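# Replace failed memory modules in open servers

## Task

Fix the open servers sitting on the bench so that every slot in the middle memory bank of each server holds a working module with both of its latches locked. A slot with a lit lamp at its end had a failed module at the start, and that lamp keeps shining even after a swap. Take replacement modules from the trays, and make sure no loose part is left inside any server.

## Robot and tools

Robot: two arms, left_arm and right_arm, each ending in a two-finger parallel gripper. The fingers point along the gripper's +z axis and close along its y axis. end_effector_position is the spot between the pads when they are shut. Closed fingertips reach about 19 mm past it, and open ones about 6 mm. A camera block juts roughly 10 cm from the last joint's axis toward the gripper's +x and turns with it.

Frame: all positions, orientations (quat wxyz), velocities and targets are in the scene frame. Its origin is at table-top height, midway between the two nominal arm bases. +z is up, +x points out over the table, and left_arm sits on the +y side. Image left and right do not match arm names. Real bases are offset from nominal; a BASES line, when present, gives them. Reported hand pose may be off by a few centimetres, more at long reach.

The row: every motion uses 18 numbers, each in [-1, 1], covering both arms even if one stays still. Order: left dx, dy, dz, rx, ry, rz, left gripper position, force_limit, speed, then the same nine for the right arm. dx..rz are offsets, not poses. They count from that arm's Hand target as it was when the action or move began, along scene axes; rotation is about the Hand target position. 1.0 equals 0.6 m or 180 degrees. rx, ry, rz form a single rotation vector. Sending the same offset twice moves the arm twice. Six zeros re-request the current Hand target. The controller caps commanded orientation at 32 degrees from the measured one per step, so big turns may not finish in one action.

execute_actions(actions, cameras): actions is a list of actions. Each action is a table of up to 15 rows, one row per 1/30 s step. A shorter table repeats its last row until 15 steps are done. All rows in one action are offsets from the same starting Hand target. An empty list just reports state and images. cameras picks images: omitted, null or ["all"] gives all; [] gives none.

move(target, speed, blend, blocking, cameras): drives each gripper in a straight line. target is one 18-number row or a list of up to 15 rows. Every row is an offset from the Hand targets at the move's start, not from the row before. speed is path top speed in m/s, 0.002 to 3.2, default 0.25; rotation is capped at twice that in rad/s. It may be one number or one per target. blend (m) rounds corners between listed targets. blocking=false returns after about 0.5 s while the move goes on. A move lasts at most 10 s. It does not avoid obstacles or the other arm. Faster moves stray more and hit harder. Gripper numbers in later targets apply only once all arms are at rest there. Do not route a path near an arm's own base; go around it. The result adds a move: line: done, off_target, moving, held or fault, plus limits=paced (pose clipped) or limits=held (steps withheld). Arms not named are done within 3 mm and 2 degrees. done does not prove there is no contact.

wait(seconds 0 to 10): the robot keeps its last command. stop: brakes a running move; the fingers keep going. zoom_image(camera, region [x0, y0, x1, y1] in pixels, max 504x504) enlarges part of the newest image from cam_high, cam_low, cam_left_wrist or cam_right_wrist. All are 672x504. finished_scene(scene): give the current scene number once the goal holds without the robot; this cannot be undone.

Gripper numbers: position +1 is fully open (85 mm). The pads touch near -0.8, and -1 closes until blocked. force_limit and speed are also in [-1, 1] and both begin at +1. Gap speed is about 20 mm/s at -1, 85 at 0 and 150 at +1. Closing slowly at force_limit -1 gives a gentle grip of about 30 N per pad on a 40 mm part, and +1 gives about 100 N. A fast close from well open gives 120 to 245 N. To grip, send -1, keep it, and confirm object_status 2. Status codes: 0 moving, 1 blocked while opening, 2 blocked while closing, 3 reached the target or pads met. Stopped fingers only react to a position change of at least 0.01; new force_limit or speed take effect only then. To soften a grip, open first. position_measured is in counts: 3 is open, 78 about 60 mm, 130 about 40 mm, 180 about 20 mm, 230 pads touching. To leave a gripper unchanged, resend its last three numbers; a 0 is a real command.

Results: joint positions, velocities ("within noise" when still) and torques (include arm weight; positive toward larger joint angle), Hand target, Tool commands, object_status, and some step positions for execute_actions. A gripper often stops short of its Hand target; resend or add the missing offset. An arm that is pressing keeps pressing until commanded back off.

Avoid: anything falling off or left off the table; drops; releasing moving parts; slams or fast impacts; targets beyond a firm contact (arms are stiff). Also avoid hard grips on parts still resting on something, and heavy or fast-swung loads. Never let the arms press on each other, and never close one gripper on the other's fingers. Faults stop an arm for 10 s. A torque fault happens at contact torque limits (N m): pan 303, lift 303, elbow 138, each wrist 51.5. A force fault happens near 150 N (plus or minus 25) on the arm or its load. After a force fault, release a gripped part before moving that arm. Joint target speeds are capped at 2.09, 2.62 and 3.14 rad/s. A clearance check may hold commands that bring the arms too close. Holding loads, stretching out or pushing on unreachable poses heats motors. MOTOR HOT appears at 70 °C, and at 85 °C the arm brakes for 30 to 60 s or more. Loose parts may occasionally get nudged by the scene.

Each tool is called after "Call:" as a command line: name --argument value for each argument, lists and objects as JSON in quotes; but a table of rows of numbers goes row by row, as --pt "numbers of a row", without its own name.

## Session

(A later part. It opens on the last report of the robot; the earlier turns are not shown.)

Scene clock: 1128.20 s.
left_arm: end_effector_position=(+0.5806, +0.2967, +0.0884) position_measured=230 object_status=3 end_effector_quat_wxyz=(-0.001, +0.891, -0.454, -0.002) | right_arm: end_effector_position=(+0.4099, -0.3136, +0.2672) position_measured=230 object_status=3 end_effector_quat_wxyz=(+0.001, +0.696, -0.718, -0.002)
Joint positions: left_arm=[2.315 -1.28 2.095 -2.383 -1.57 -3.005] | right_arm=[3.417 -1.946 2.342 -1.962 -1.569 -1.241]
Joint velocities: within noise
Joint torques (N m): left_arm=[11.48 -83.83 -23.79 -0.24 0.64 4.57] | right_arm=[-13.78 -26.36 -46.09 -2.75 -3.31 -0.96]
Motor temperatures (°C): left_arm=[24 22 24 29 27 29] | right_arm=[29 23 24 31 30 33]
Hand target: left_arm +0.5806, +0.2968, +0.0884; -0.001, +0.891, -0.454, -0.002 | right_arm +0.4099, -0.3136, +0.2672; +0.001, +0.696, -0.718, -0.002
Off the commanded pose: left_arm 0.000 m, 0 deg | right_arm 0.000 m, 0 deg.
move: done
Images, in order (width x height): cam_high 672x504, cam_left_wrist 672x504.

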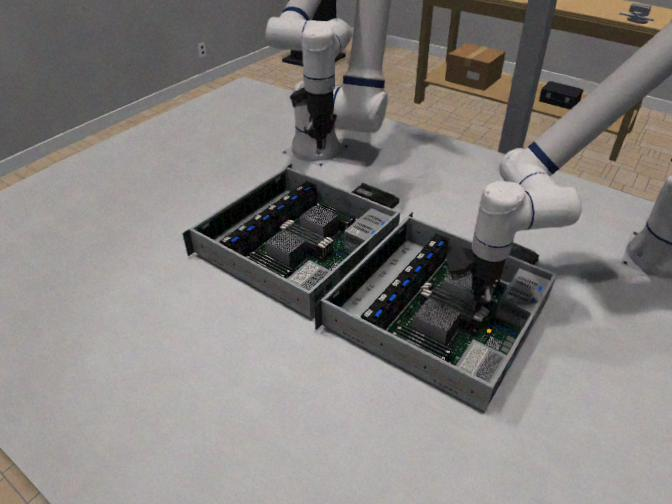

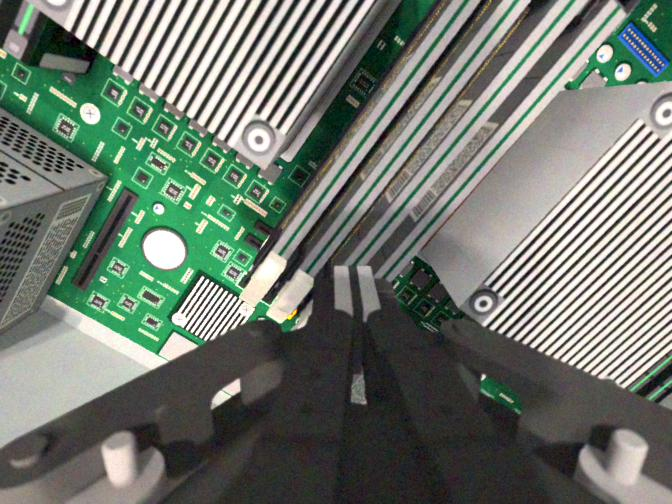

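Call:
move --target '[0,0.004,0.005,0,0,0,-1,-0.5,-1,0,0,0,0,0,0,-1,-0.3,-1]' --speed 0.012 --cameras '["cam_high"]'

Call:
move --target '[0,0.006,0.0015,0,0,0,-1,-0.5,-1,0,0,0,0,0,0,-1,-0.3,-1]' --speed 0.012 --cameras '["cam_high"]'

Call:
zoom_image --camera "cam_high" --region '[460, 295, 510, 335]'

Scene clock: 1139.23 s.
left_arm: end_effector_position=(+0.5806, +0.2991, +0.0913) position_measured=230 object_status=3 end_effector_quat_wxyz=(-0.001, +0.891, -0.454, -0.002) | right_arm: end_effector_position=(+0.4099, -0.3136, +0.2672) position_measured=230 object_status=3 end_effector_quat_wxyz=(+0.001, +0.696, -0.718, -0.002)
Joint positions: left_arm=[2.317 -1.285 2.096 -2.378 -1.57 -3.003] | right_arm=[3.417 -1.946 2.342 -1.962 -1.569 -1.241]
Joint velocities: within noise
Joint torques (N m): left_arm=[14.62 -85.24 -31.12 -2.07 -0.57 4.61] | right_arm=[-15.53 -26.18 -45.25 -2.44 -2.88 -1.29]
Motor temperatures (°C): left_arm=[24 22 24 29 27 29] | right_arm=[29 23 24 31 30 33]
Hand target: left_arm +0.5806, +0.2992, +0.0914; -0.001, +0.891, -0.454, -0.002 | right_arm +0.4099, -0.3136, +0.2672; +0.001, +0.696, -0.718, -0.002
Off the commanded pose: left_arm 0.000 m, 0 deg | right_arm 0.000 m, 0 deg.
move: done
Images, in order (width x height): cam_high 672x504.

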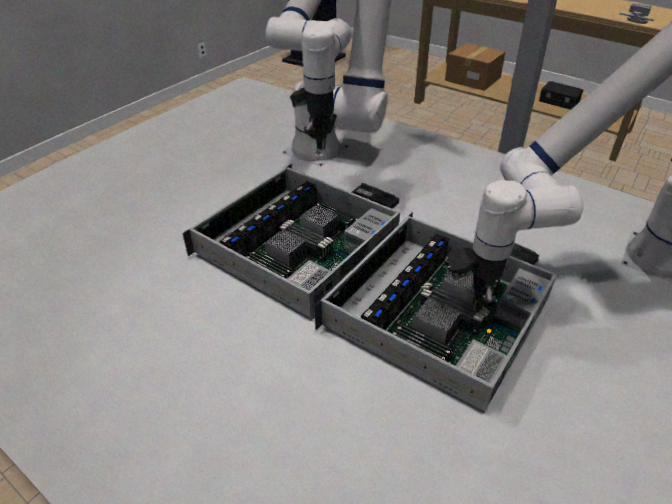

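Scene clock: 1139.93 s.
left_arm: end_effector_position=(+0.5806, +0.3026, +0.0923) position_measured=230 object_status=3 end_effector_quat_wxyz=(-0.001, +0.891, -0.454, -0.002) | right_arm: end_effector_position=(+0.4099, -0.3136, +0.2672) position_measured=230 object_status=3 end_effector_quat_wxyz=(+0.001, +0.696, -0.718, -0.002)
Joint positions: left_arm=[2.321 -1.289 2.099 -2.377 -1.57 -2.999] | right_arm=[3.417 -1.946 2.342 -1.962 -1.569 -1.241]
Joint velocities: within noise
Joint torques (N m): left_arm=[16.89 -80.83 -29.11 -1.34 3.63 4.5] | right_arm=[-14.33 -25.9 -45.24 -2.55 -3.45 -1.35]
Motor temperatures (°C): left_arm=[24 22 24 29 27 29] | right_arm=[29 23 24 31 30 33]
Hand target: left_arm +0.5806, +0.3028, +0.0923; -0.001, +0.891, -0.454, -0.002 | right_arm +0.4099, -0.3136, +0.2672; +0.001, +0.696, -0.718, -0.002
Off the commanded pose: left_arm 0.000 m, 0 deg | right_arm 0.000 m, 0 deg.
move: done
Images, in order (width x height): cam_high 672x504.

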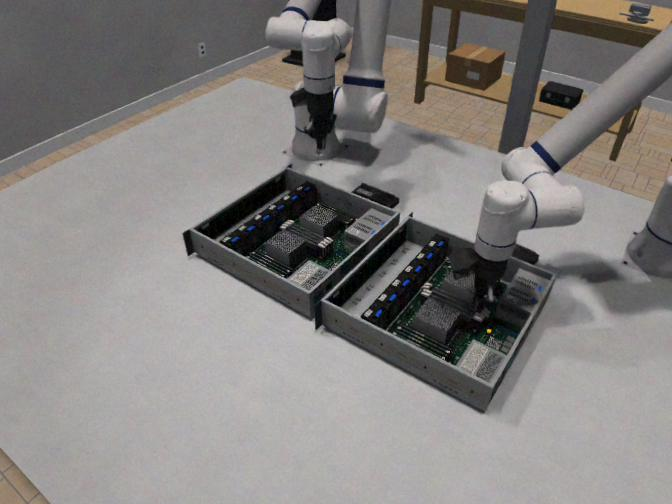

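Scaled by 10.080 from the camera's 672x504 image, which has a finer 960x720 frame.

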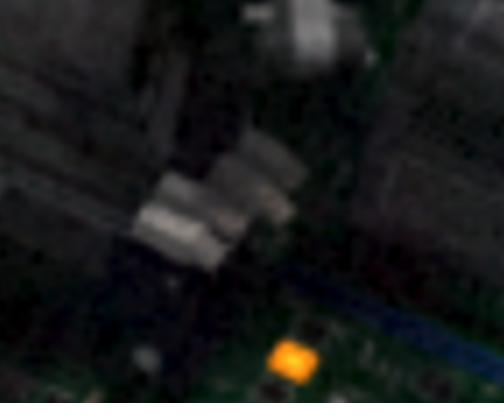

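Both moving; L2 intact. Continue ~15 mm total.

Call:
move --target '[0,0.008,0.001,0,0,0,-1,-0.5,-1,0,0,0,0,0,0,-1,-0.3,-1]' --speed 0.012 --cameras '["cam_high"]'

Call:
move --target '[0,0.009,0.001,0,0,0,-1,-0.5,-1,0,0,0,0,0,0,-1,-0.3,-1]' --speed 0.012 --cameras '["cam_high","cam_left_wrist"]'

Call:
zoom_image --camera "cam_high" --region '[460, 295, 510, 335]'

Scene clock: 1150.37 s.
left_arm: end_effector_position=(+0.5806, +0.3074, +0.0929) position_measured=230 object_status=3 end_effector_quat_wxyz=(-0.001, +0.891, -0.454, -0.002) | right_arm: end_effector_position=(+0.4099, -0.3136, +0.2672) position_measured=230 object_status=3 end_effector_quat_wxyz=(+0.001, +0.696, -0.718, -0.002)
Joint positions: left_arm=[2.326 -1.293 2.103 -2.377 -1.57 -2.995] | right_arm=[3.417 -1.946 2.342 -1.962 -1.569 -1.241]
Joint velocities: within noise
Joint torques (N m): left_arm=[16.97 -84.97 -27.76 -4.49 2.92 4.4] | right_arm=[-14.78 -24.89 -45.89 -2.73 -2.96 -1.09]
Motor temperatures (°C): left_arm=[24 22 24 29 27 29] | right_arm=[29 23 24 31 30 33]
Hand target: left_arm +0.5806, +0.3076, +0.0929; -0.001, +0.891, -0.454, -0.002 | right_arm +0.4099, -0.3136, +0.2672; +0.001, +0.696, -0.718, -0.002
Off the commanded pose: left_arm 0.000 m, 0 deg | right_arm 0.000 m, 0 deg.
move: done
Images, in order (width x height): cam_high 672x504.

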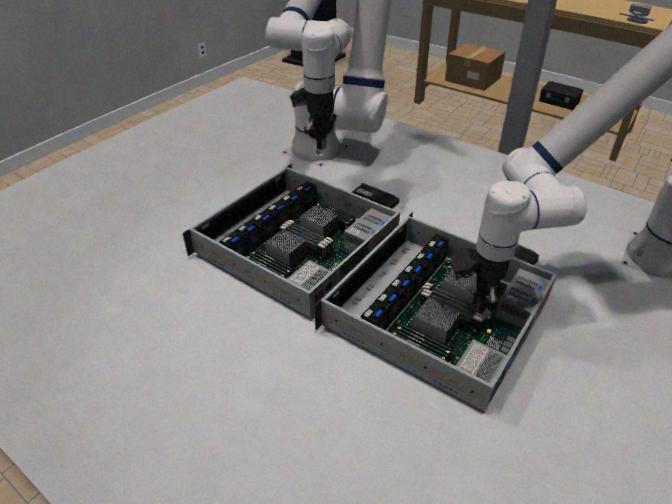

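Scene clock: 1151.07 s.
left_arm: end_effector_position=(+0.5806, +0.3127, +0.0935) position_measured=230 object_status=3 end_effector_quat_wxyz=(-0.001, +0.891, -0.454, -0.001) | right_arm: end_effector_position=(+0.4099, -0.3136, +0.2672) position_measured=230 object_status=3 end_effector_quat_wxyz=(+0.001, +0.696, -0.718, -0.002)
Joint positions: left_arm=[2.331 -1.298 2.108 -2.378 -1.57 -2.989] | right_arm=[3.417 -1.946 2.342 -1.962 -1.569 -1.241]
Joint velocities: within noise
Joint torques (N m): left_arm=[12.77 -77.24 -24.43 -3.57 1.67 3.84] | right_arm=[-15.76 -20.25 -45.4 -2.87 -3.22 -0.91]
Motor temperatures (°C): left_arm=[24 22 24 29 27 29] | right_arm=[29 23 24 31 30 33]
Hand target: left_arm +0.5806, +0.3130, +0.0935; -0.001, +0.891, -0.454, -0.002 | right_arm +0.4099, -0.3136, +0.2672; +0.001, +0.696, -0.718, -0.002
Off the commanded pose: left_arm 0.000 m, 0 deg | right_arm 0.000 m, 0 deg.
move: done
Images, in order (width x height): cam_high 672x504, cam_left_wrist 672x504.

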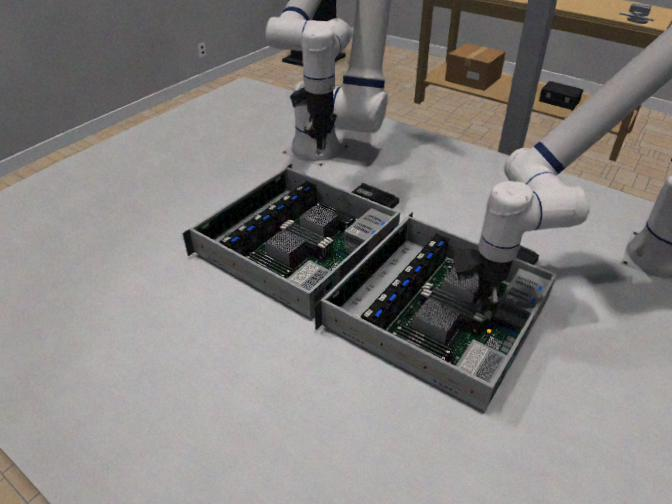

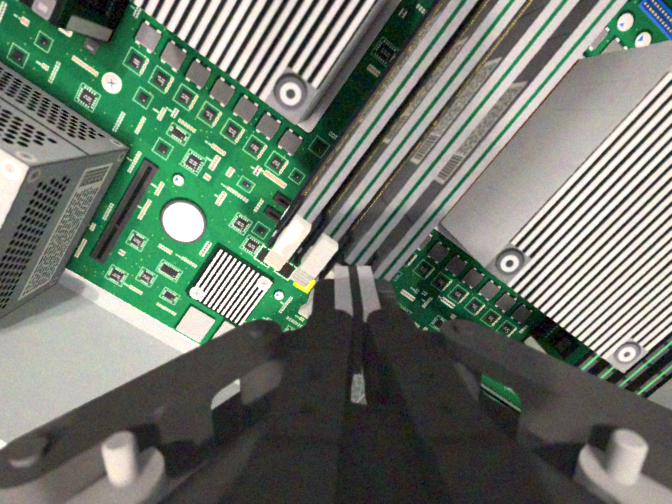

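Scaled by 10.080 from the camera's 672x504 image, which has a finer 960x720 frame.

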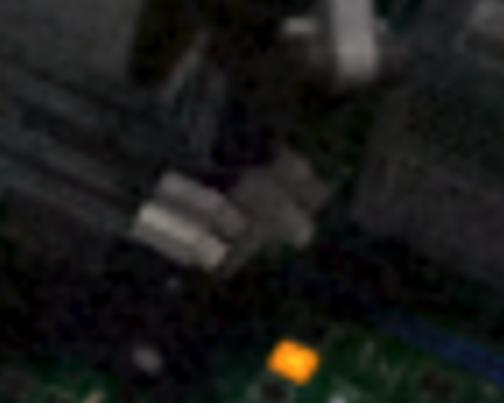

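Good; retract and inspect.

Call:
move --pt "0 -0.015 0.01 0 0 0 -1 -0.5 -1 0 0 0 0 0 0 -1 -0.3 -1" --pt "0 0.0 0.12 0 0 -0.19 -1 -0.5 -1 0 0 0 0 0 0 -1 -0.3 -1" --pt "0.015 0.09 0.16 0 0 -0.195 -1 -0.5 -1 0 0 0 0 0 0 -1 -0.3 -1" --speed '[0.04,0.12,0.15]'

Call:
zoom_image --camera "cam_left_wrist" --region '[240, 0, 460, 260]'

Call:
zoom_image --camera "cam_high" --region '[410, 265, 510, 335]'

Scene clock: 1163.90 s.
left_arm: end_effector_position=(+0.5896, +0.3668, +0.1894) position_measured=230 object_status=3 end_effector_quat_wxyz=(-0.001, +0.713, -0.701, -0.001) | right_arm: end_effector_position=(+0.4099, -0.3136, +0.2672) position_measured=230 object_status=3 end_effector_quat_wxyz=(+0.001, +0.696, -0.718, -0.002)
Joint positions: left_arm=[2.399 -1.443 2.071 -2.197 -1.568 -2.309] | right_arm=[3.417 -1.946 2.342 -1.962 -1.569 -1.241]
Joint velocities: within noise
Joint torques (N m): left_arm=[13.63 -78.13 -36.45 -2.2 -4.63 3.82] | right_arm=[-15.63 -25.82 -44.36 -2.73 -3.41 -0.78]
Motor temperatures (°C): left_arm=[24 22 24 29 27 29] | right_arm=[29 23 24 31 30 32]
Hand target: left_arm +0.5896, +0.3670, +0.1895; -0.001, +0.713, -0.701, -0.001 | right_arm +0.4099, -0.3136, +0.2672; +0.001, +0.696, -0.718, -0.002
Off the commanded pose: left_arm 0.000 m, 0 deg | right_arm 0.000 m, 0 deg.
move: done

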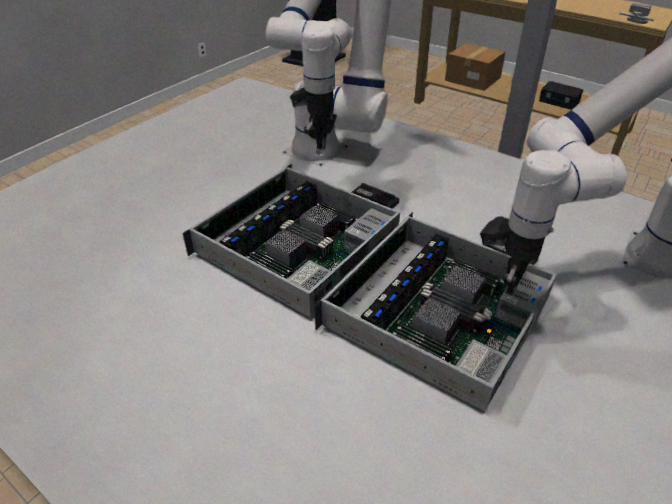

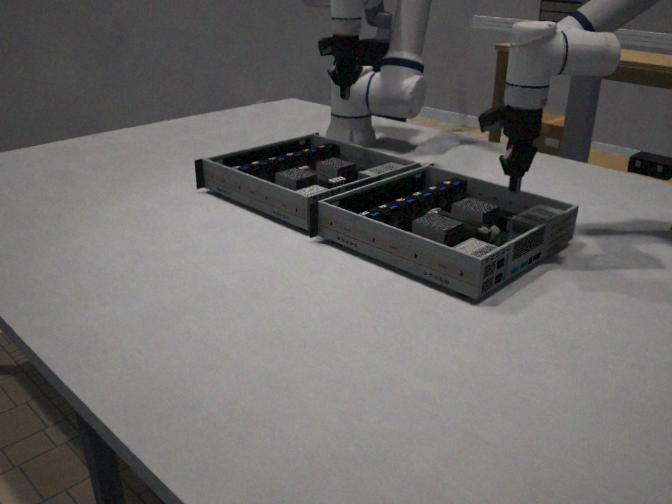

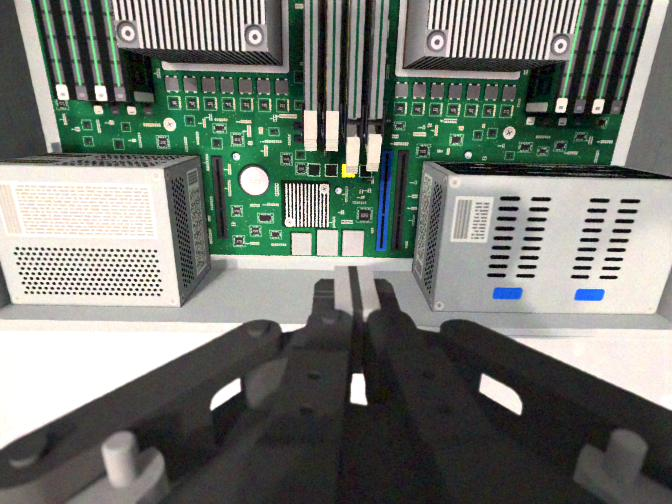

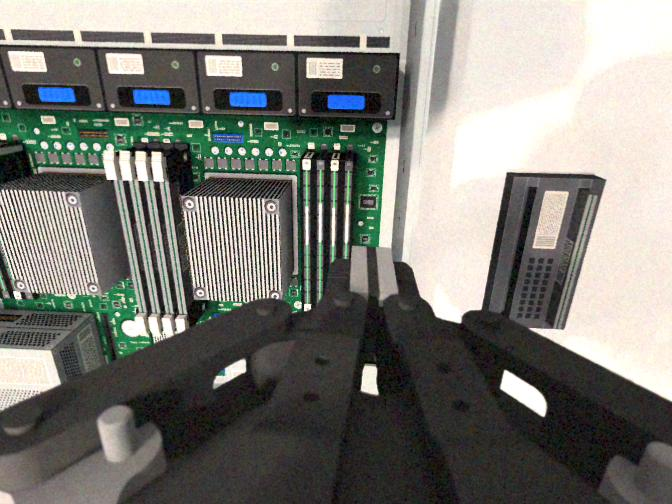

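Scaled by 1.938 from the camera's 672x504 image, which has a finer 960x720 frame.

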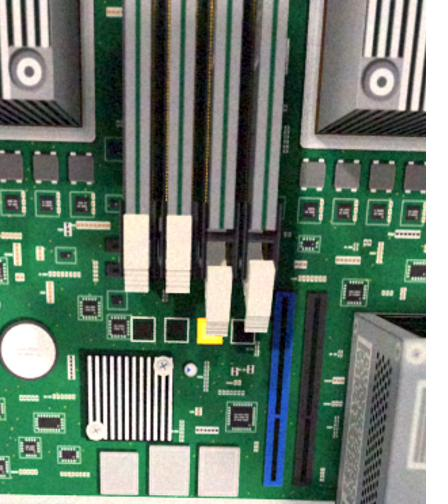

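Scaled by 5.040 from the camera's 672x504 image, which has a finer 960x720 frame.

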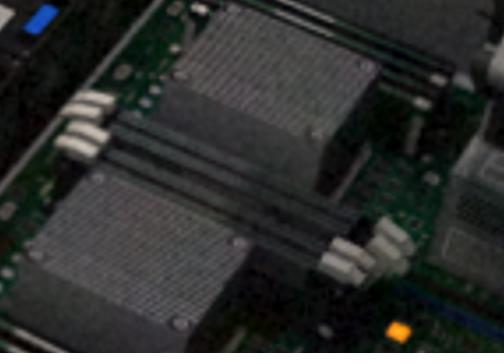

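Call:
move --target '[-0.039,-0.219,-0.06,0,0,0,-1,-0.3,-1,0,0,0,0,0,0,-1,-0.3,-1]' --speed 0.15 --cameras '["cam_left_wrist","cam_high"]'

Call:
zoom_image --camera "cam_left_wrist" --region '[240, 40, 460, 300]'

Scene clock: 1180.03 s.
left_arm: end_effector_position=(+0.5662, +0.2358, +0.1536) position_measured=230 object_status=3 end_effector_quat_wxyz=(-0.001, +0.713, -0.701, -0.001) | right_arm: end_effector_position=(+0.4099, -0.3136, +0.2672) position_measured=230 object_status=3 end_effector_quat_wxyz=(+0.001, +0.696, -0.718, -0.002)
Joint positions: left_arm=[2.241 -1.331 2.01 -2.248 -1.569 -2.467] | right_arm=[3.417 -1.946 2.342 -1.962 -1.569 -1.241]
Joint velocities: within noise
Joint torques (N m): left_arm=[-22.18 -59.62 -47.78 -5.24 0.72 -4.04] | right_arm=[-16.62 -25.23 -43.69 -2.54 -3.16 -1.13]
Motor temperatures (°C): left_arm=[24 22 24 29 27 29] | right_arm=[29 23 24 31 30 32]
Hand target: left_arm +0.5662, +0.2356, +0.1535; -0.001, +0.713, -0.701, -0.001 | right_arm +0.4099, -0.3136, +0.2672; +0.001, +0.696, -0.718, -0.002
Off the commanded pose: left_arm 0.000 m, 0 deg | right_arm 0.000 m, 0 deg.
move: done
Images, in order (width x height): cam_high 672x504, cam_left_wrist 672x504.

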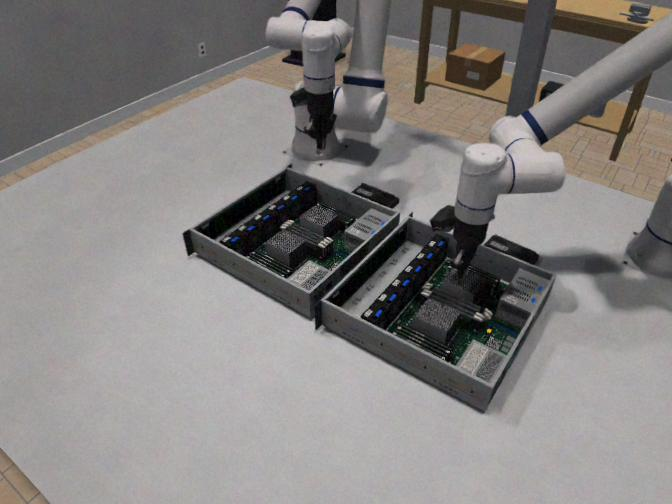

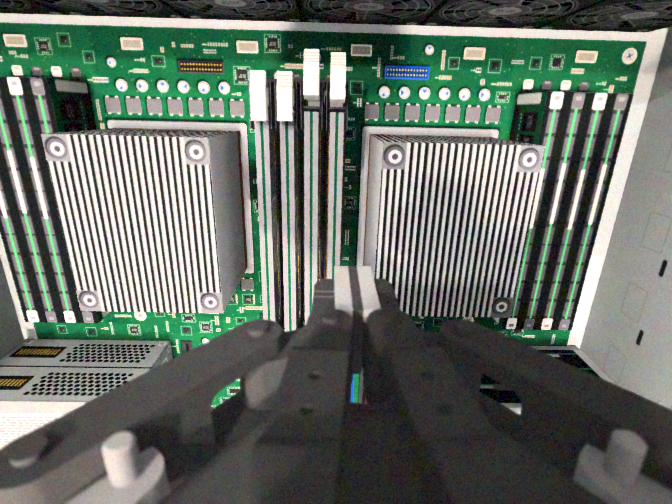

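Scaled by 1.938 from the camera's 672x504 image, which has a finer 960x720 frame.

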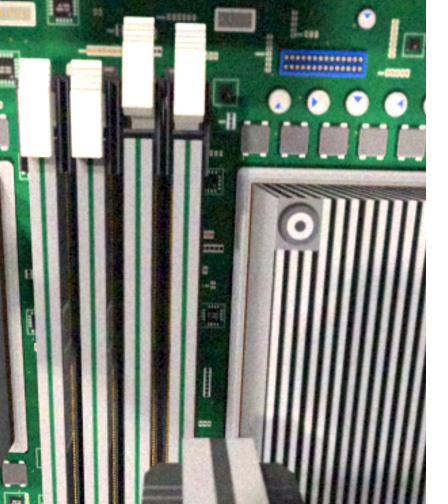

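Call:
move --pt "0.0127 0 0 0 0 0 -1 -0.3 -1 0 0 0 0 0 0 -1 -0.3 -1" --pt "0.0127 0 -0.09 0 0 0 -1 -0.3 -1 0 0 0 0 0 0 -1 -0.3 -1" --speed '[0.05,0.05]' --cameras '["cam_left_wrist"]'

Call:
zoom_image --camera "cam_left_wrist" --region '[240, 40, 460, 300]'

Scene clock: 1194.03 s.
left_arm: end_effector_position=(+0.5738, +0.2356, +0.0997) position_measured=230 object_status=3 end_effector_quat_wxyz=(-0.001, +0.713, -0.701, -0.001) | right_arm: end_effector_position=(+0.4099, -0.3136, +0.2672) position_measured=230 object_status=3 end_effector_quat_wxyz=(+0.001, +0.696, -0.718, -0.002)
Joint positions: left_arm=[2.249 -1.257 2.034 -2.345 -1.568 -2.459] | right_arm=[3.417 -1.946 2.342 -1.962 -1.569 -1.241]
Joint velocities: within noise
Joint torques (N m): left_arm=[12.54 -61.53 -32.49 -5.71 1.3 4.11] | right_arm=[-16.66 -24.8 -43.45 -3.17 -3.34 -0.97]
Motor temperatures (°C): left_arm=[24 22 24 29 27 29] | right_arm=[29 23 24 31 30 32]
Hand target: left_arm +0.5738, +0.2356, +0.0995; -0.001, +0.713, -0.701, -0.001 | right_arm +0.4099, -0.3136, +0.2672; +0.001, +0.696, -0.718, -0.002
Off the commanded pose: left_arm 0.000 m, 0 deg | right_arm 0.000 m, 0 deg.
move: done
Images, in order (width x height): cam_left_wrist 672x504.

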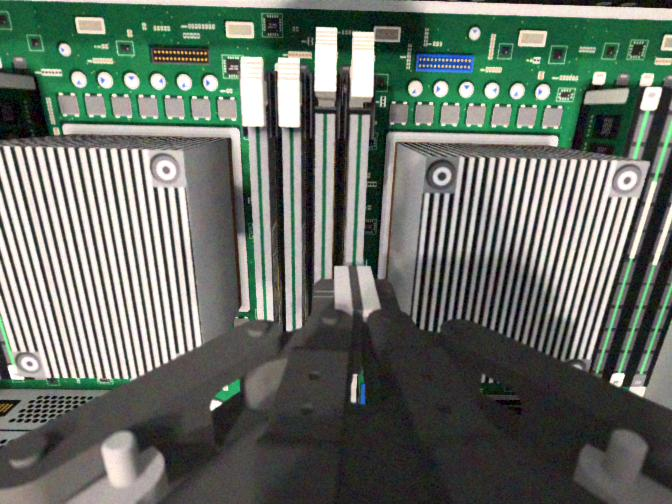

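Scaled by 1.938 from the camera's 672x504 image, which has a finer 960x720 frame.

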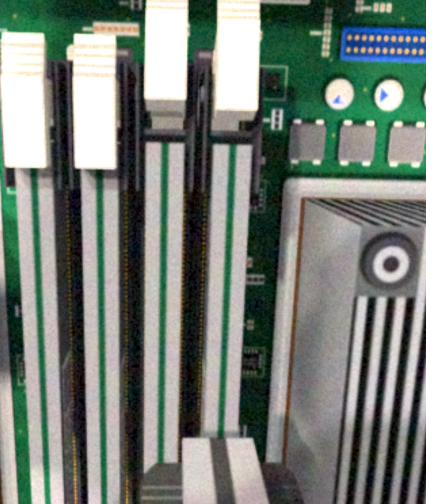

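Call:
move --target '[0.0006,0,-0.0145,0,0,0,-1,-0.3,-1,0,0,0,0,0,0,-1,-0.3,-1]' --speed 0.012 --cameras '[]'

Call:
move --target '[0,0,-0.004,0,0,0,-1,-0.3,-1,0,0,0,0,0,0,-1,-0.3,-1]' --speed 0.01 --cameras '["cam_left_wrist"]'

Call:
move --target '[0,0,-0.004,0,0,0,-1,-0.3,-1,0,0,0,0,0,0,-1,-0.3,-1]' --speed 0.01 --cameras '["cam_left_wrist"]'

Scene clock: 1205.60 s.
left_arm: end_effector_position=(+0.5742, +0.2356, +0.0910) position_measured=230 object_status=3 end_effector_quat_wxyz=(-0.001, +0.713, -0.701, -0.001) | right_arm: end_effector_position=(+0.4099, -0.3136, +0.2672) position_measured=230 object_status=3 end_effector_quat_wxyz=(+0.001, +0.696, -0.718, -0.002)
Joint positions: left_arm=[2.249 -1.245 2.038 -2.361 -1.568 -2.459] | right_arm=[3.417 -1.946 2.342 -1.962 -1.569 -1.241]
Joint velocities: within noise
Joint torques (N m): left_arm=[12.77 -63.59 -31.96 -5.18 -0.98 4.43] | right_arm=[-15.51 -24.65 -41.78 -2.82 -2.93 -0.73]
Motor temperatures (°C): left_arm=[24 22 24 29 27 29] | right_arm=[29 23 24 31 30 32]
Hand target: left_arm +0.5742, +0.2356, +0.0908; -0.001, +0.713, -0.701, -0.001 | right_arm +0.4099, -0.3136, +0.2672; +0.001, +0.696, -0.718, -0.002
Off the commanded pose: left_arm 0.000 m, 0 deg | right_arm 0.000 m, 0 deg.
move: done
No camera images: "cameras" was empty.

Scene clock: 1206.30 s.
left_arm: end_effector_position=(+0.5742, +0.2355, +0.0887) position_measured=230 object_status=3 end_effector_quat_wxyz=(-0.001, +0.713, -0.701, -0.001) | right_arm: end_effector_position=(+0.4099, -0.3136, +0.2672) position_measured=230 object_status=3 end_effector_quat_wxyz=(+0.001, +0.696, -0.718, -0.002)
Joint positions: left_arm=[2.249 -1.242 2.04 -2.366 -1.568 -2.459] | right_arm=[3.417 -1.946 2.342 -1.962 -1.569 -1.241]
Joint velocities: within noise
Joint torques (N m): left_arm=[9.33 -48.88 -27.35 -5.39 -1.07 4.4] | right_arm=[-14.01 -21.36 -43.13 -2.76 -3.15 -1.07]
Motor temperatures (°C): left_arm=[24 22 24 29 27 29] | right_arm=[29 23 24 31 30 32]
Hand target: left_arm +0.5742, +0.2356, +0.0884; -0.001, +0.713, -0.701, -0.001 | right_arm +0.4099, -0.3136, +0.2672; +0.001, +0.696, -0.718, -0.002
Off the commanded pose: left_arm 0.000 m, 0 deg | right_arm 0.000 m, 0 deg.
move: done
Images, in order (width x height): cam_left_wrist 672x504.

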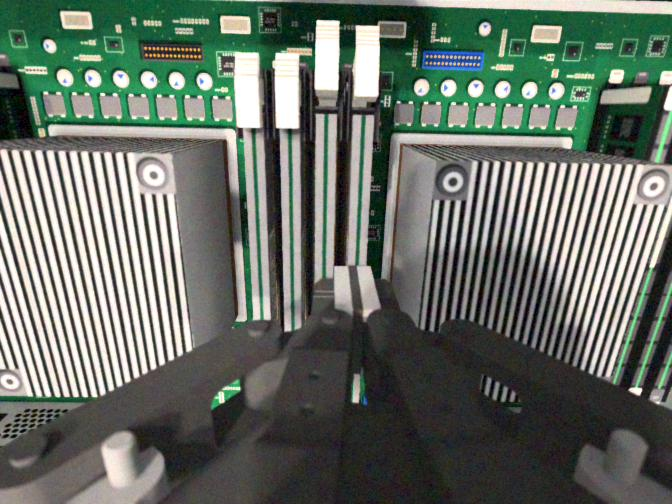

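Scene clock: 1207.00 s.
left_arm: end_effector_position=(+0.5742, +0.2356, +0.0862) position_measured=230 object_status=3 end_effector_quat_wxyz=(-0.001, +0.713, -0.701, -0.001) | right_arm: end_effector_position=(+0.4099, -0.3136, +0.2672) position_measured=230 object_status=3 end_effector_quat_wxyz=(+0.001, +0.696, -0.718, -0.002)
Joint positions: left_arm=[2.249 -1.239 2.041 -2.37 -1.568 -2.459] | right_arm=[3.417 -1.946 2.342 -1.962 -1.569 -1.241]
Joint velocities: within noise
Joint torques (N m): left_arm=[0.48 -35.36 -22.5 -5.08 -1.91 4.24] | right_arm=[-16.92 -26.17 -42.76 -2.86 -3.31 -1.01]
Motor temperatures (°C): left_arm=[24 22 24 29 27 29] | right_arm=[29 23 24 31 30 32]
Hand target: left_arm +0.5742, +0.2356, +0.0860; -0.001, +0.713, -0.701, -0.001 | right_arm +0.4099, -0.3136, +0.2672; +0.001, +0.696, -0.718, -0.002
Off the commanded pose: left_arm 0.000 m, 0 deg | right_arm 0.000 m, 0 deg.
move: done
Images, in order (width x height): cam_left_wrist 672x504.

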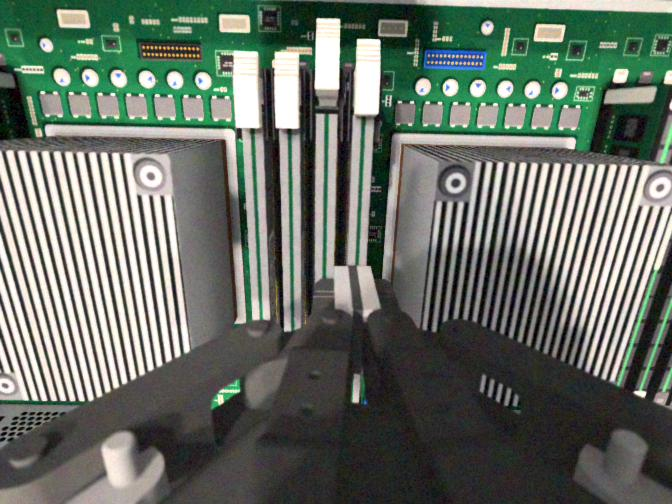

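Closing. Continue to 0.084.

Call:
move --target '[0,0,-0.0022,0,0,0,-1,-0.3,-1,0,0,0,0,0,0,-1,-0.3,-1]' --speed 0.01 --cameras '["cam_left_wrist"]'

Call:
move --target '[0,0,-0.0014,0,0,0,-1,-0.3,-1,0,0,0,0,0,0,-1,-0.3,-1]' --speed 0.01 --cameras '[]'

Call:
move --pt "0 0 0.005 0 0 0 -1 -0.3 -1 0 0 0 0 0 0 -1 -0.3 -1" --pt "0 0 0.1 0 0 0 -1 -0.3 -1 0 0 0 0 0 0 -1 -0.3 -1" --speed '[0.02,0.12]'

Call:
zoom_image --camera "cam_left_wrist" --region '[240, 0, 460, 260]'

Call:
zoom_image --camera "cam_high" --region '[410, 265, 510, 335]'

Scene clock: 1219.20 s.
left_arm: end_effector_position=(+0.5742, +0.2356, +0.0848) position_measured=230 object_status=3 end_effector_quat_wxyz=(-0.001, +0.713, -0.701, -0.001) | right_arm: end_effector_position=(+0.4099, -0.3136, +0.2672) position_measured=230 object_status=3 end_effector_quat_wxyz=(+0.001, +0.696, -0.718, -0.002)
Joint positions: left_arm=[2.249 -1.237 2.042 -2.373 -1.568 -2.459] | right_arm=[3.417 -1.946 2.342 -1.962 -1.569 -1.241]
Joint velocities: within noise
Joint torques (N m): left_arm=[-27.06 -32.26 -20.61 -4.65 -3.7 4.1] | right_arm=[-13.9 -26 -43.51 -2.87 -2.6 -1.18]
Motor temperatures (°C): left_arm=[24 22 24 29 27 29] | right_arm=[29 23 24 31 30 32]
Hand target: left_arm +0.5742, +0.2356, +0.0847; -0.001, +0.713, -0.701, -0.001 | right_arm +0.4099, -0.3136, +0.2672; +0.001, +0.696, -0.718, -0.002
Off the commanded pose: left_arm 0.000 m, 0 deg | right_arm 0.000 m, 0 deg.
move: done
Images, in order (width x height): cam_left_wrist 672x504.

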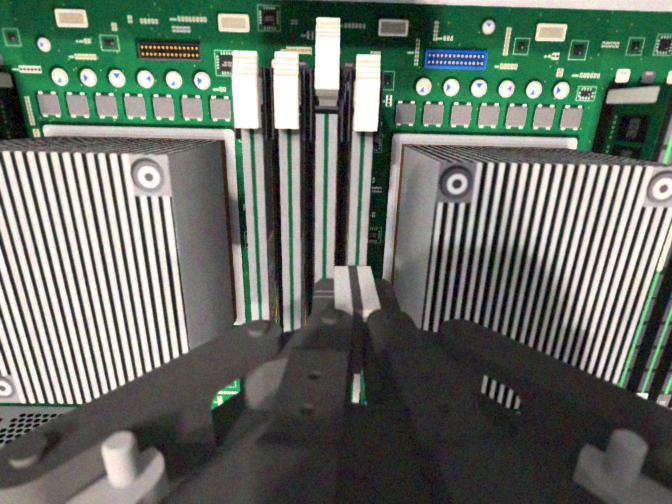

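Scene clock: 1219.90 s.
left_arm: end_effector_position=(+0.5742, +0.2356, +0.0840) position_measured=230 object_status=3 end_effector_quat_wxyz=(-0.001, +0.713, -0.701, -0.001) | right_arm: end_effector_position=(+0.4099, -0.3136, +0.2672) position_measured=230 object_status=3 end_effector_quat_wxyz=(+0.001, +0.696, -0.718, -0.002)
Joint positions: left_arm=[2.249 -1.236 2.042 -2.374 -1.568 -2.459] | right_arm=[3.417 -1.946 2.342 -1.962 -1.569 -1.241]
Joint velocities: within noise
Joint torques (N m): left_arm=[-24.44 -17.25 -20.2 -5.28 -3.75 3.7] | right_arm=[-15.85 -22.91 -41.98 -2.72 -3.15 -1.11]
Motor temperatures (°C): left_arm=[24 22 24 29 27 29] | right_arm=[29 23 24 31 30 32]
Hand target: left_arm +0.5742, +0.2356, +0.0839; -0.001, +0.713, -0.701, -0.001 | right_arm +0.4099, -0.3136, +0.2672; +0.001, +0.696, -0.718, -0.002
Off the commanded pose: left_arm 0.000 m, 0 deg | right_arm 0.000 m, 0 deg.
move: done
No camera images: "cameras" was empty.

Scene clock: 1221.07 s.
left_arm: end_effector_position=(+0.5742, +0.2356, +0.1437) position_measured=230 object_status=3 end_effector_quat_wxyz=(-0.001, +0.713, -0.701, -0.001) | right_arm: end_effector_position=(+0.4099, -0.3136, +0.2672) position_measured=230 object_status=3 end_effector_quat_wxyz=(+0.001, +0.696, -0.718, -0.002)
Joint positions: left_arm=[2.249 -1.31 2.005 -2.263 -1.568 -2.459] | right_arm=[3.417 -1.946 2.342 -1.962 -1.569 -1.241]
Joint velocities: within noise
Joint torques (N m): left_arm=[2.48 -87.06 -47.53 -2.39 -3.7 1.99] | right_arm=[-14.2 -21.81 -42.38 -2.74 -3.12 -1.18]
Motor temperatures (°C): left_arm=[24 22 24 29 27 29] | right_arm=[29 23 24 31 30 32]
Hand target: left_arm +0.5742, +0.2356, +0.1439; -0.001, +0.713, -0.701, -0.001 | right_arm +0.4099, -0.3136, +0.2672; +0.001, +0.696, -0.718, -0.002
Off the commanded pose: left_arm 0.000 m, 0 deg | right_arm 0.000 m, 0 deg.
move: done

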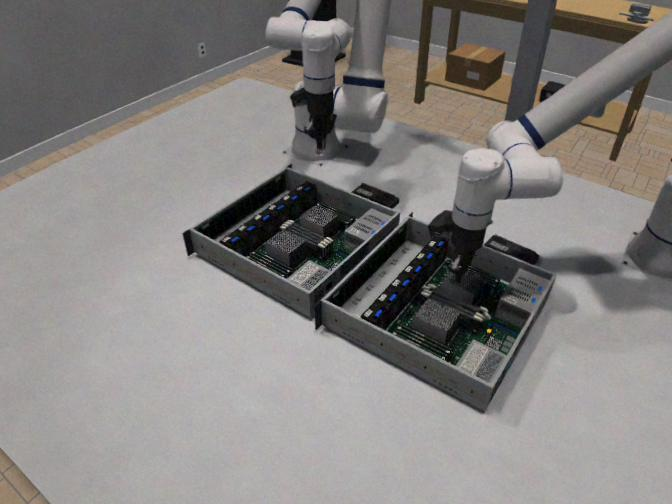

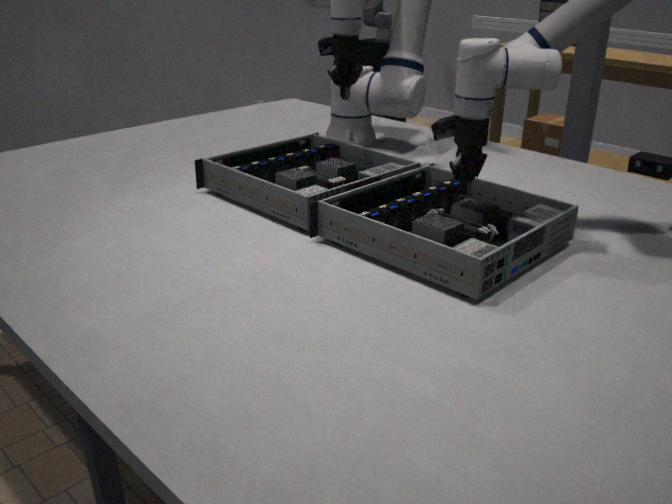

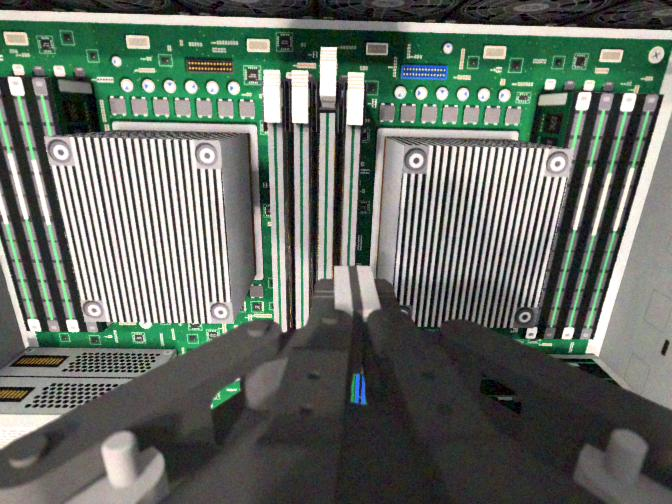

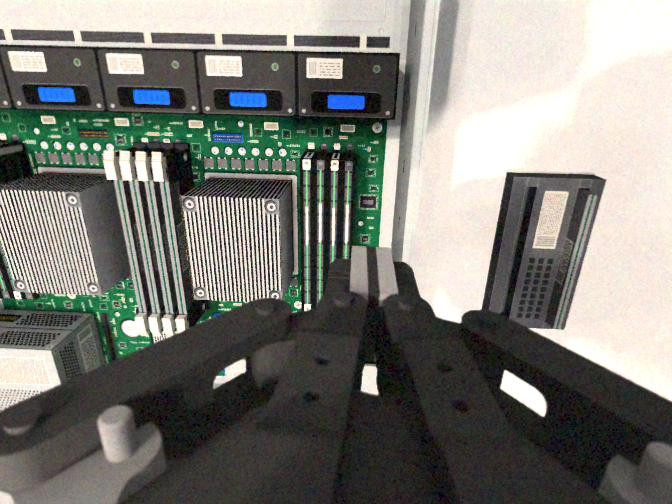

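Scaled by 1.938 from the camera's 672x504 image, which has a finer 960x720 frame.

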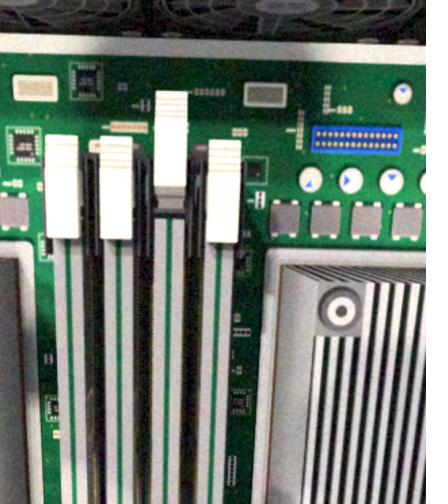

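Scaled by 5.040 from the camera's 672x504 image, which has a finer 960x720 frame.

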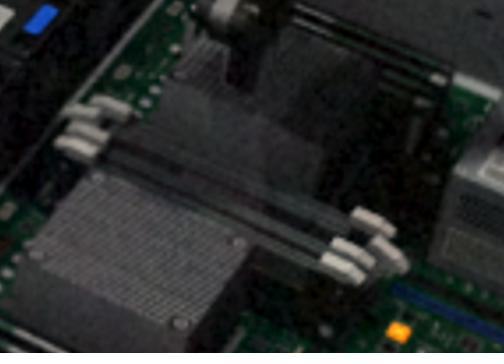

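Call:
move --target '[0.0245,0.0,-0.04,0,0,0,-0.57,-1,-1,0,0,0,0,0,0,-1,-0.3,-1]' --speed 0.1 --cameras '["cam_left_wrist"]'

Call:
zoom_image --camera "cam_left_wrist" --region '[240, 80, 460, 340]'

Scene clock: 1238.70 s.
left_arm: end_effector_position=(+0.5887, +0.2356, +0.1201) position_measured=201 object_status=3 end_effector_quat_wxyz=(-0.001, +0.713, -0.701, -0.001) | right_arm: end_effector_position=(+0.4099, -0.3136, +0.2672) position_measured=230 object_status=3 end_effector_quat_wxyz=(+0.001, +0.696, -0.718, -0.002)
Joint positions: left_arm=[2.264 -1.266 1.998 -2.3 -1.568 -2.443] | right_arm=[3.417 -1.946 2.342 -1.962 -1.569 -1.241]
Joint velocities: within noise
Joint torques (N m): left_arm=[14.98 -64.57 -46.28 -5.42 -0.27 3.91] | right_arm=[-15.87 -22.97 -41.84 -2.7 -3.31 -0.57]
Motor temperatures (°C): left_arm=[24 22 24 29 27 29] | right_arm=[29 23 24 31 30 32]
Hand target: left_arm +0.5889, +0.2356, +0.1199; -0.001, +0.713, -0.701, -0.001 | right_arm +0.4099, -0.3136, +0.2672; +0.001, +0.696, -0.718, -0.002
Off the commanded pose: left_arm 0.000 m, 0 deg | right_arm 0.000 m, 0 deg.
move: done
Images, in order (width x height): cam_left_wrist 672x504.

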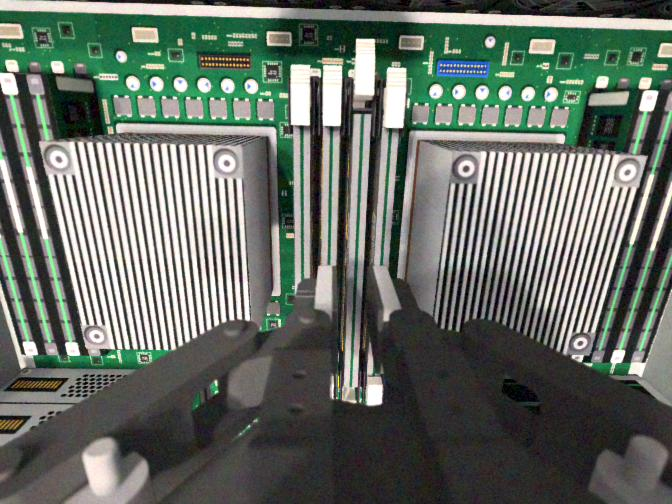

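Scaled by 1.938 from the camera's 672x504 image, which has a finer 960x720 frame.

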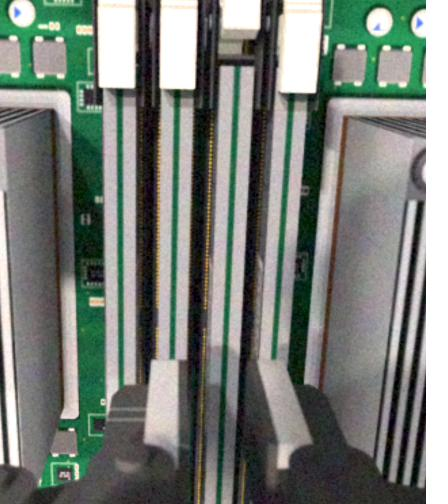

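Call:
move --target '[-0.002,0,-0.036,0,0,0,-0.57,-1,-1,0,0,0,0,0,0,-1,-0.3,-1]' --speed 0.06 --cameras '["cam_left_wrist"]'

Call:
zoom_image --camera "cam_left_wrist" --region '[240, 80, 460, 340]'

Scene clock: 1255.33 s.
left_arm: end_effector_position=(+0.5877, +0.2356, +0.0985) position_measured=201 object_status=3 end_effector_quat_wxyz=(-0.001, +0.713, -0.701, -0.001) | right_arm: end_effector_position=(+0.4099, -0.3136, +0.2672) position_measured=230 object_status=3 end_effector_quat_wxyz=(+0.001, +0.696, -0.718, -0.002)
Joint positions: left_arm=[2.263 -1.24 2.012 -2.34 -1.568 -2.444] | right_arm=[3.417 -1.946 2.342 -1.962 -1.569 -1.241]
Joint velocities: within noise
Joint torques (N m): left_arm=[-24.36 -66.88 -31.74 -5.13 0.95 -3.85] | right_arm=[-12.78 -23.76 -42.99 -2.75 -3.18 -0.87]
Motor temperatures (°C): left_arm=[24 22 24 29 27 29] | right_arm=[29 23 24 31 30 32]
Hand target: left_arm +0.5877, +0.2356, +0.0983; -0.001, +0.713, -0.701, -0.001 | right_arm +0.4099, -0.3136, +0.2672; +0.001, +0.696, -0.718, -0.002
Off the commanded pose: left_arm 0.000 m, 0 deg | right_arm 0.000 m, 0 deg.
move: done
Images, in order (width x height): cam_left_wrist 672x504.

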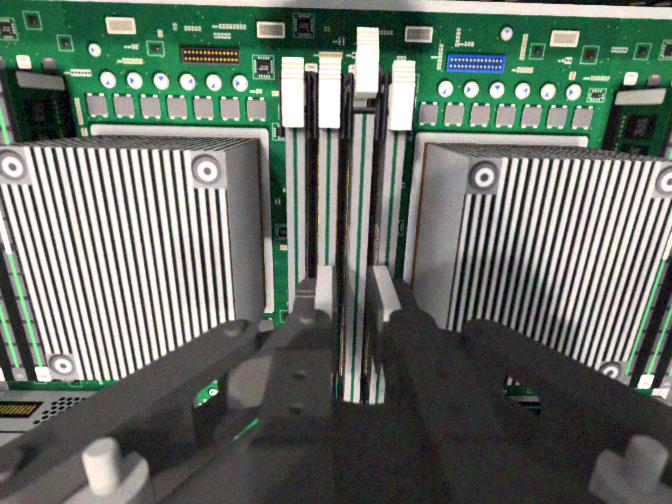

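Scaled by 1.938 from the camera's 672x504 image, which has a finer 960x720 frame.

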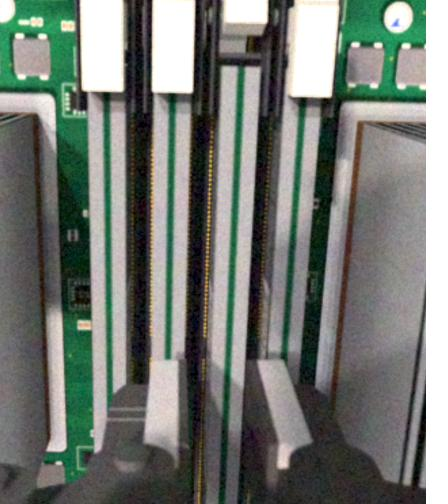

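Call:
move --target '[-0.0042,0,0,0,0,0,-0.57,-1,-1,0,0,0,0,0,0,-1,-0.3,-1]' --speed 0.03 --cameras '[]'

Call:
move --target '[0,0,-0.014,0,0,0,-0.57,-1,-1,0,0,0,0,0,0,-1,-0.3,-1]' --speed 0.03 --cameras '["cam_left_wrist"]'

Call:
zoom_image --camera "cam_left_wrist" --region '[240, 80, 460, 340]'

Scene clock: 1281.10 s.
left_arm: end_effector_position=(+0.5852, +0.2356, +0.0983) position_measured=201 object_status=3 end_effector_quat_wxyz=(-0.001, +0.713, -0.701, -0.001) | right_arm: end_effector_position=(+0.4099, -0.3136, +0.2672) position_measured=230 object_status=3 end_effector_quat_wxyz=(+0.001, +0.696, -0.718, -0.002)
Joint positions: left_arm=[2.261 -1.243 2.017 -2.342 -1.568 -2.447] | right_arm=[3.417 -1.946 2.342 -1.962 -1.569 -1.241]
Joint velocities: within noise
Joint torques (N m): left_arm=[-21.4 -90.74 -32.33 -5.56 -2 -3.64] | right_arm=[-13.75 -21.58 -42.42 -2.72 -2.57 -0.76]
Motor temperatures (°C): left_arm=[24 22 24 29 27 29] | right_arm=[29 23 24 31 30 32]
Hand target: left_arm +0.5852, +0.2356, +0.0983; -0.001, +0.713, -0.701, -0.001 | right_arm +0.4099, -0.3136, +0.2672; +0.001, +0.696, -0.718, -0.002
Off the commanded pose: left_arm 0.000 m, 0 deg | right_arm 0.000 m, 0 deg.
move: done
No camera images: "cameras" was empty.

Scene clock: 1281.87 s.
left_arm: end_effector_position=(+0.5852, +0.2356, +0.0901) position_measured=201 object_status=3 end_effector_quat_wxyz=(-0.001, +0.713, -0.701, -0.001) | right_arm: end_effector_position=(+0.4099, -0.3136, +0.2672) position_measured=230 object_status=3 end_effector_quat_wxyz=(+0.001, +0.696, -0.718, -0.002)
Joint positions: left_arm=[2.261 -1.233 2.021 -2.357 -1.568 -2.447] | right_arm=[3.417 -1.946 2.342 -1.962 -1.569 -1.241]
Joint velocities: within noise
Joint torques (N m): left_arm=[-22.96 -65.04 -31.7 -5.48 -3 -3.94] | right_arm=[-13 -21.74 -40.81 -2.9 -3.23 -1.27]
Motor temperatures (°C): left_arm=[24 22 24 29 27 29] | right_arm=[29 23 24 31 30 32]
Hand target: left_arm +0.5852, +0.2356, +0.0899; -0.001, +0.713, -0.701, -0.001 | right_arm +0.4099, -0.3136, +0.2672; +0.001, +0.696, -0.718, -0.002
Off the commanded pose: left_arm 0.000 m, 0 deg | right_arm 0.000 m, 0 deg.
move: done
Images, in order (width x height): cam_left_wrist 672x504.

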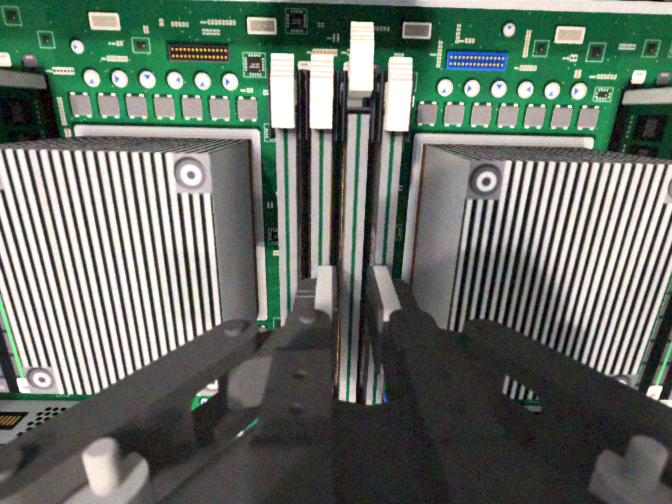

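Scaled by 1.938 from the camera's 672x504 image, which has a finer 960x720 frame.

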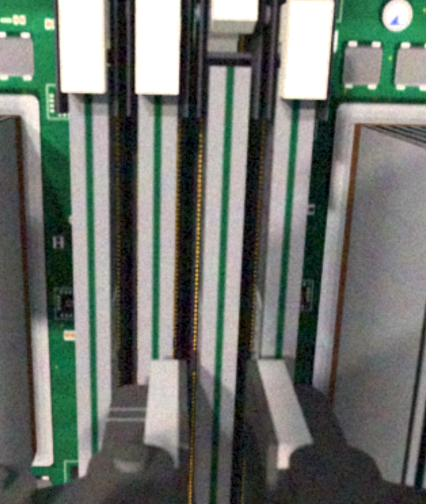

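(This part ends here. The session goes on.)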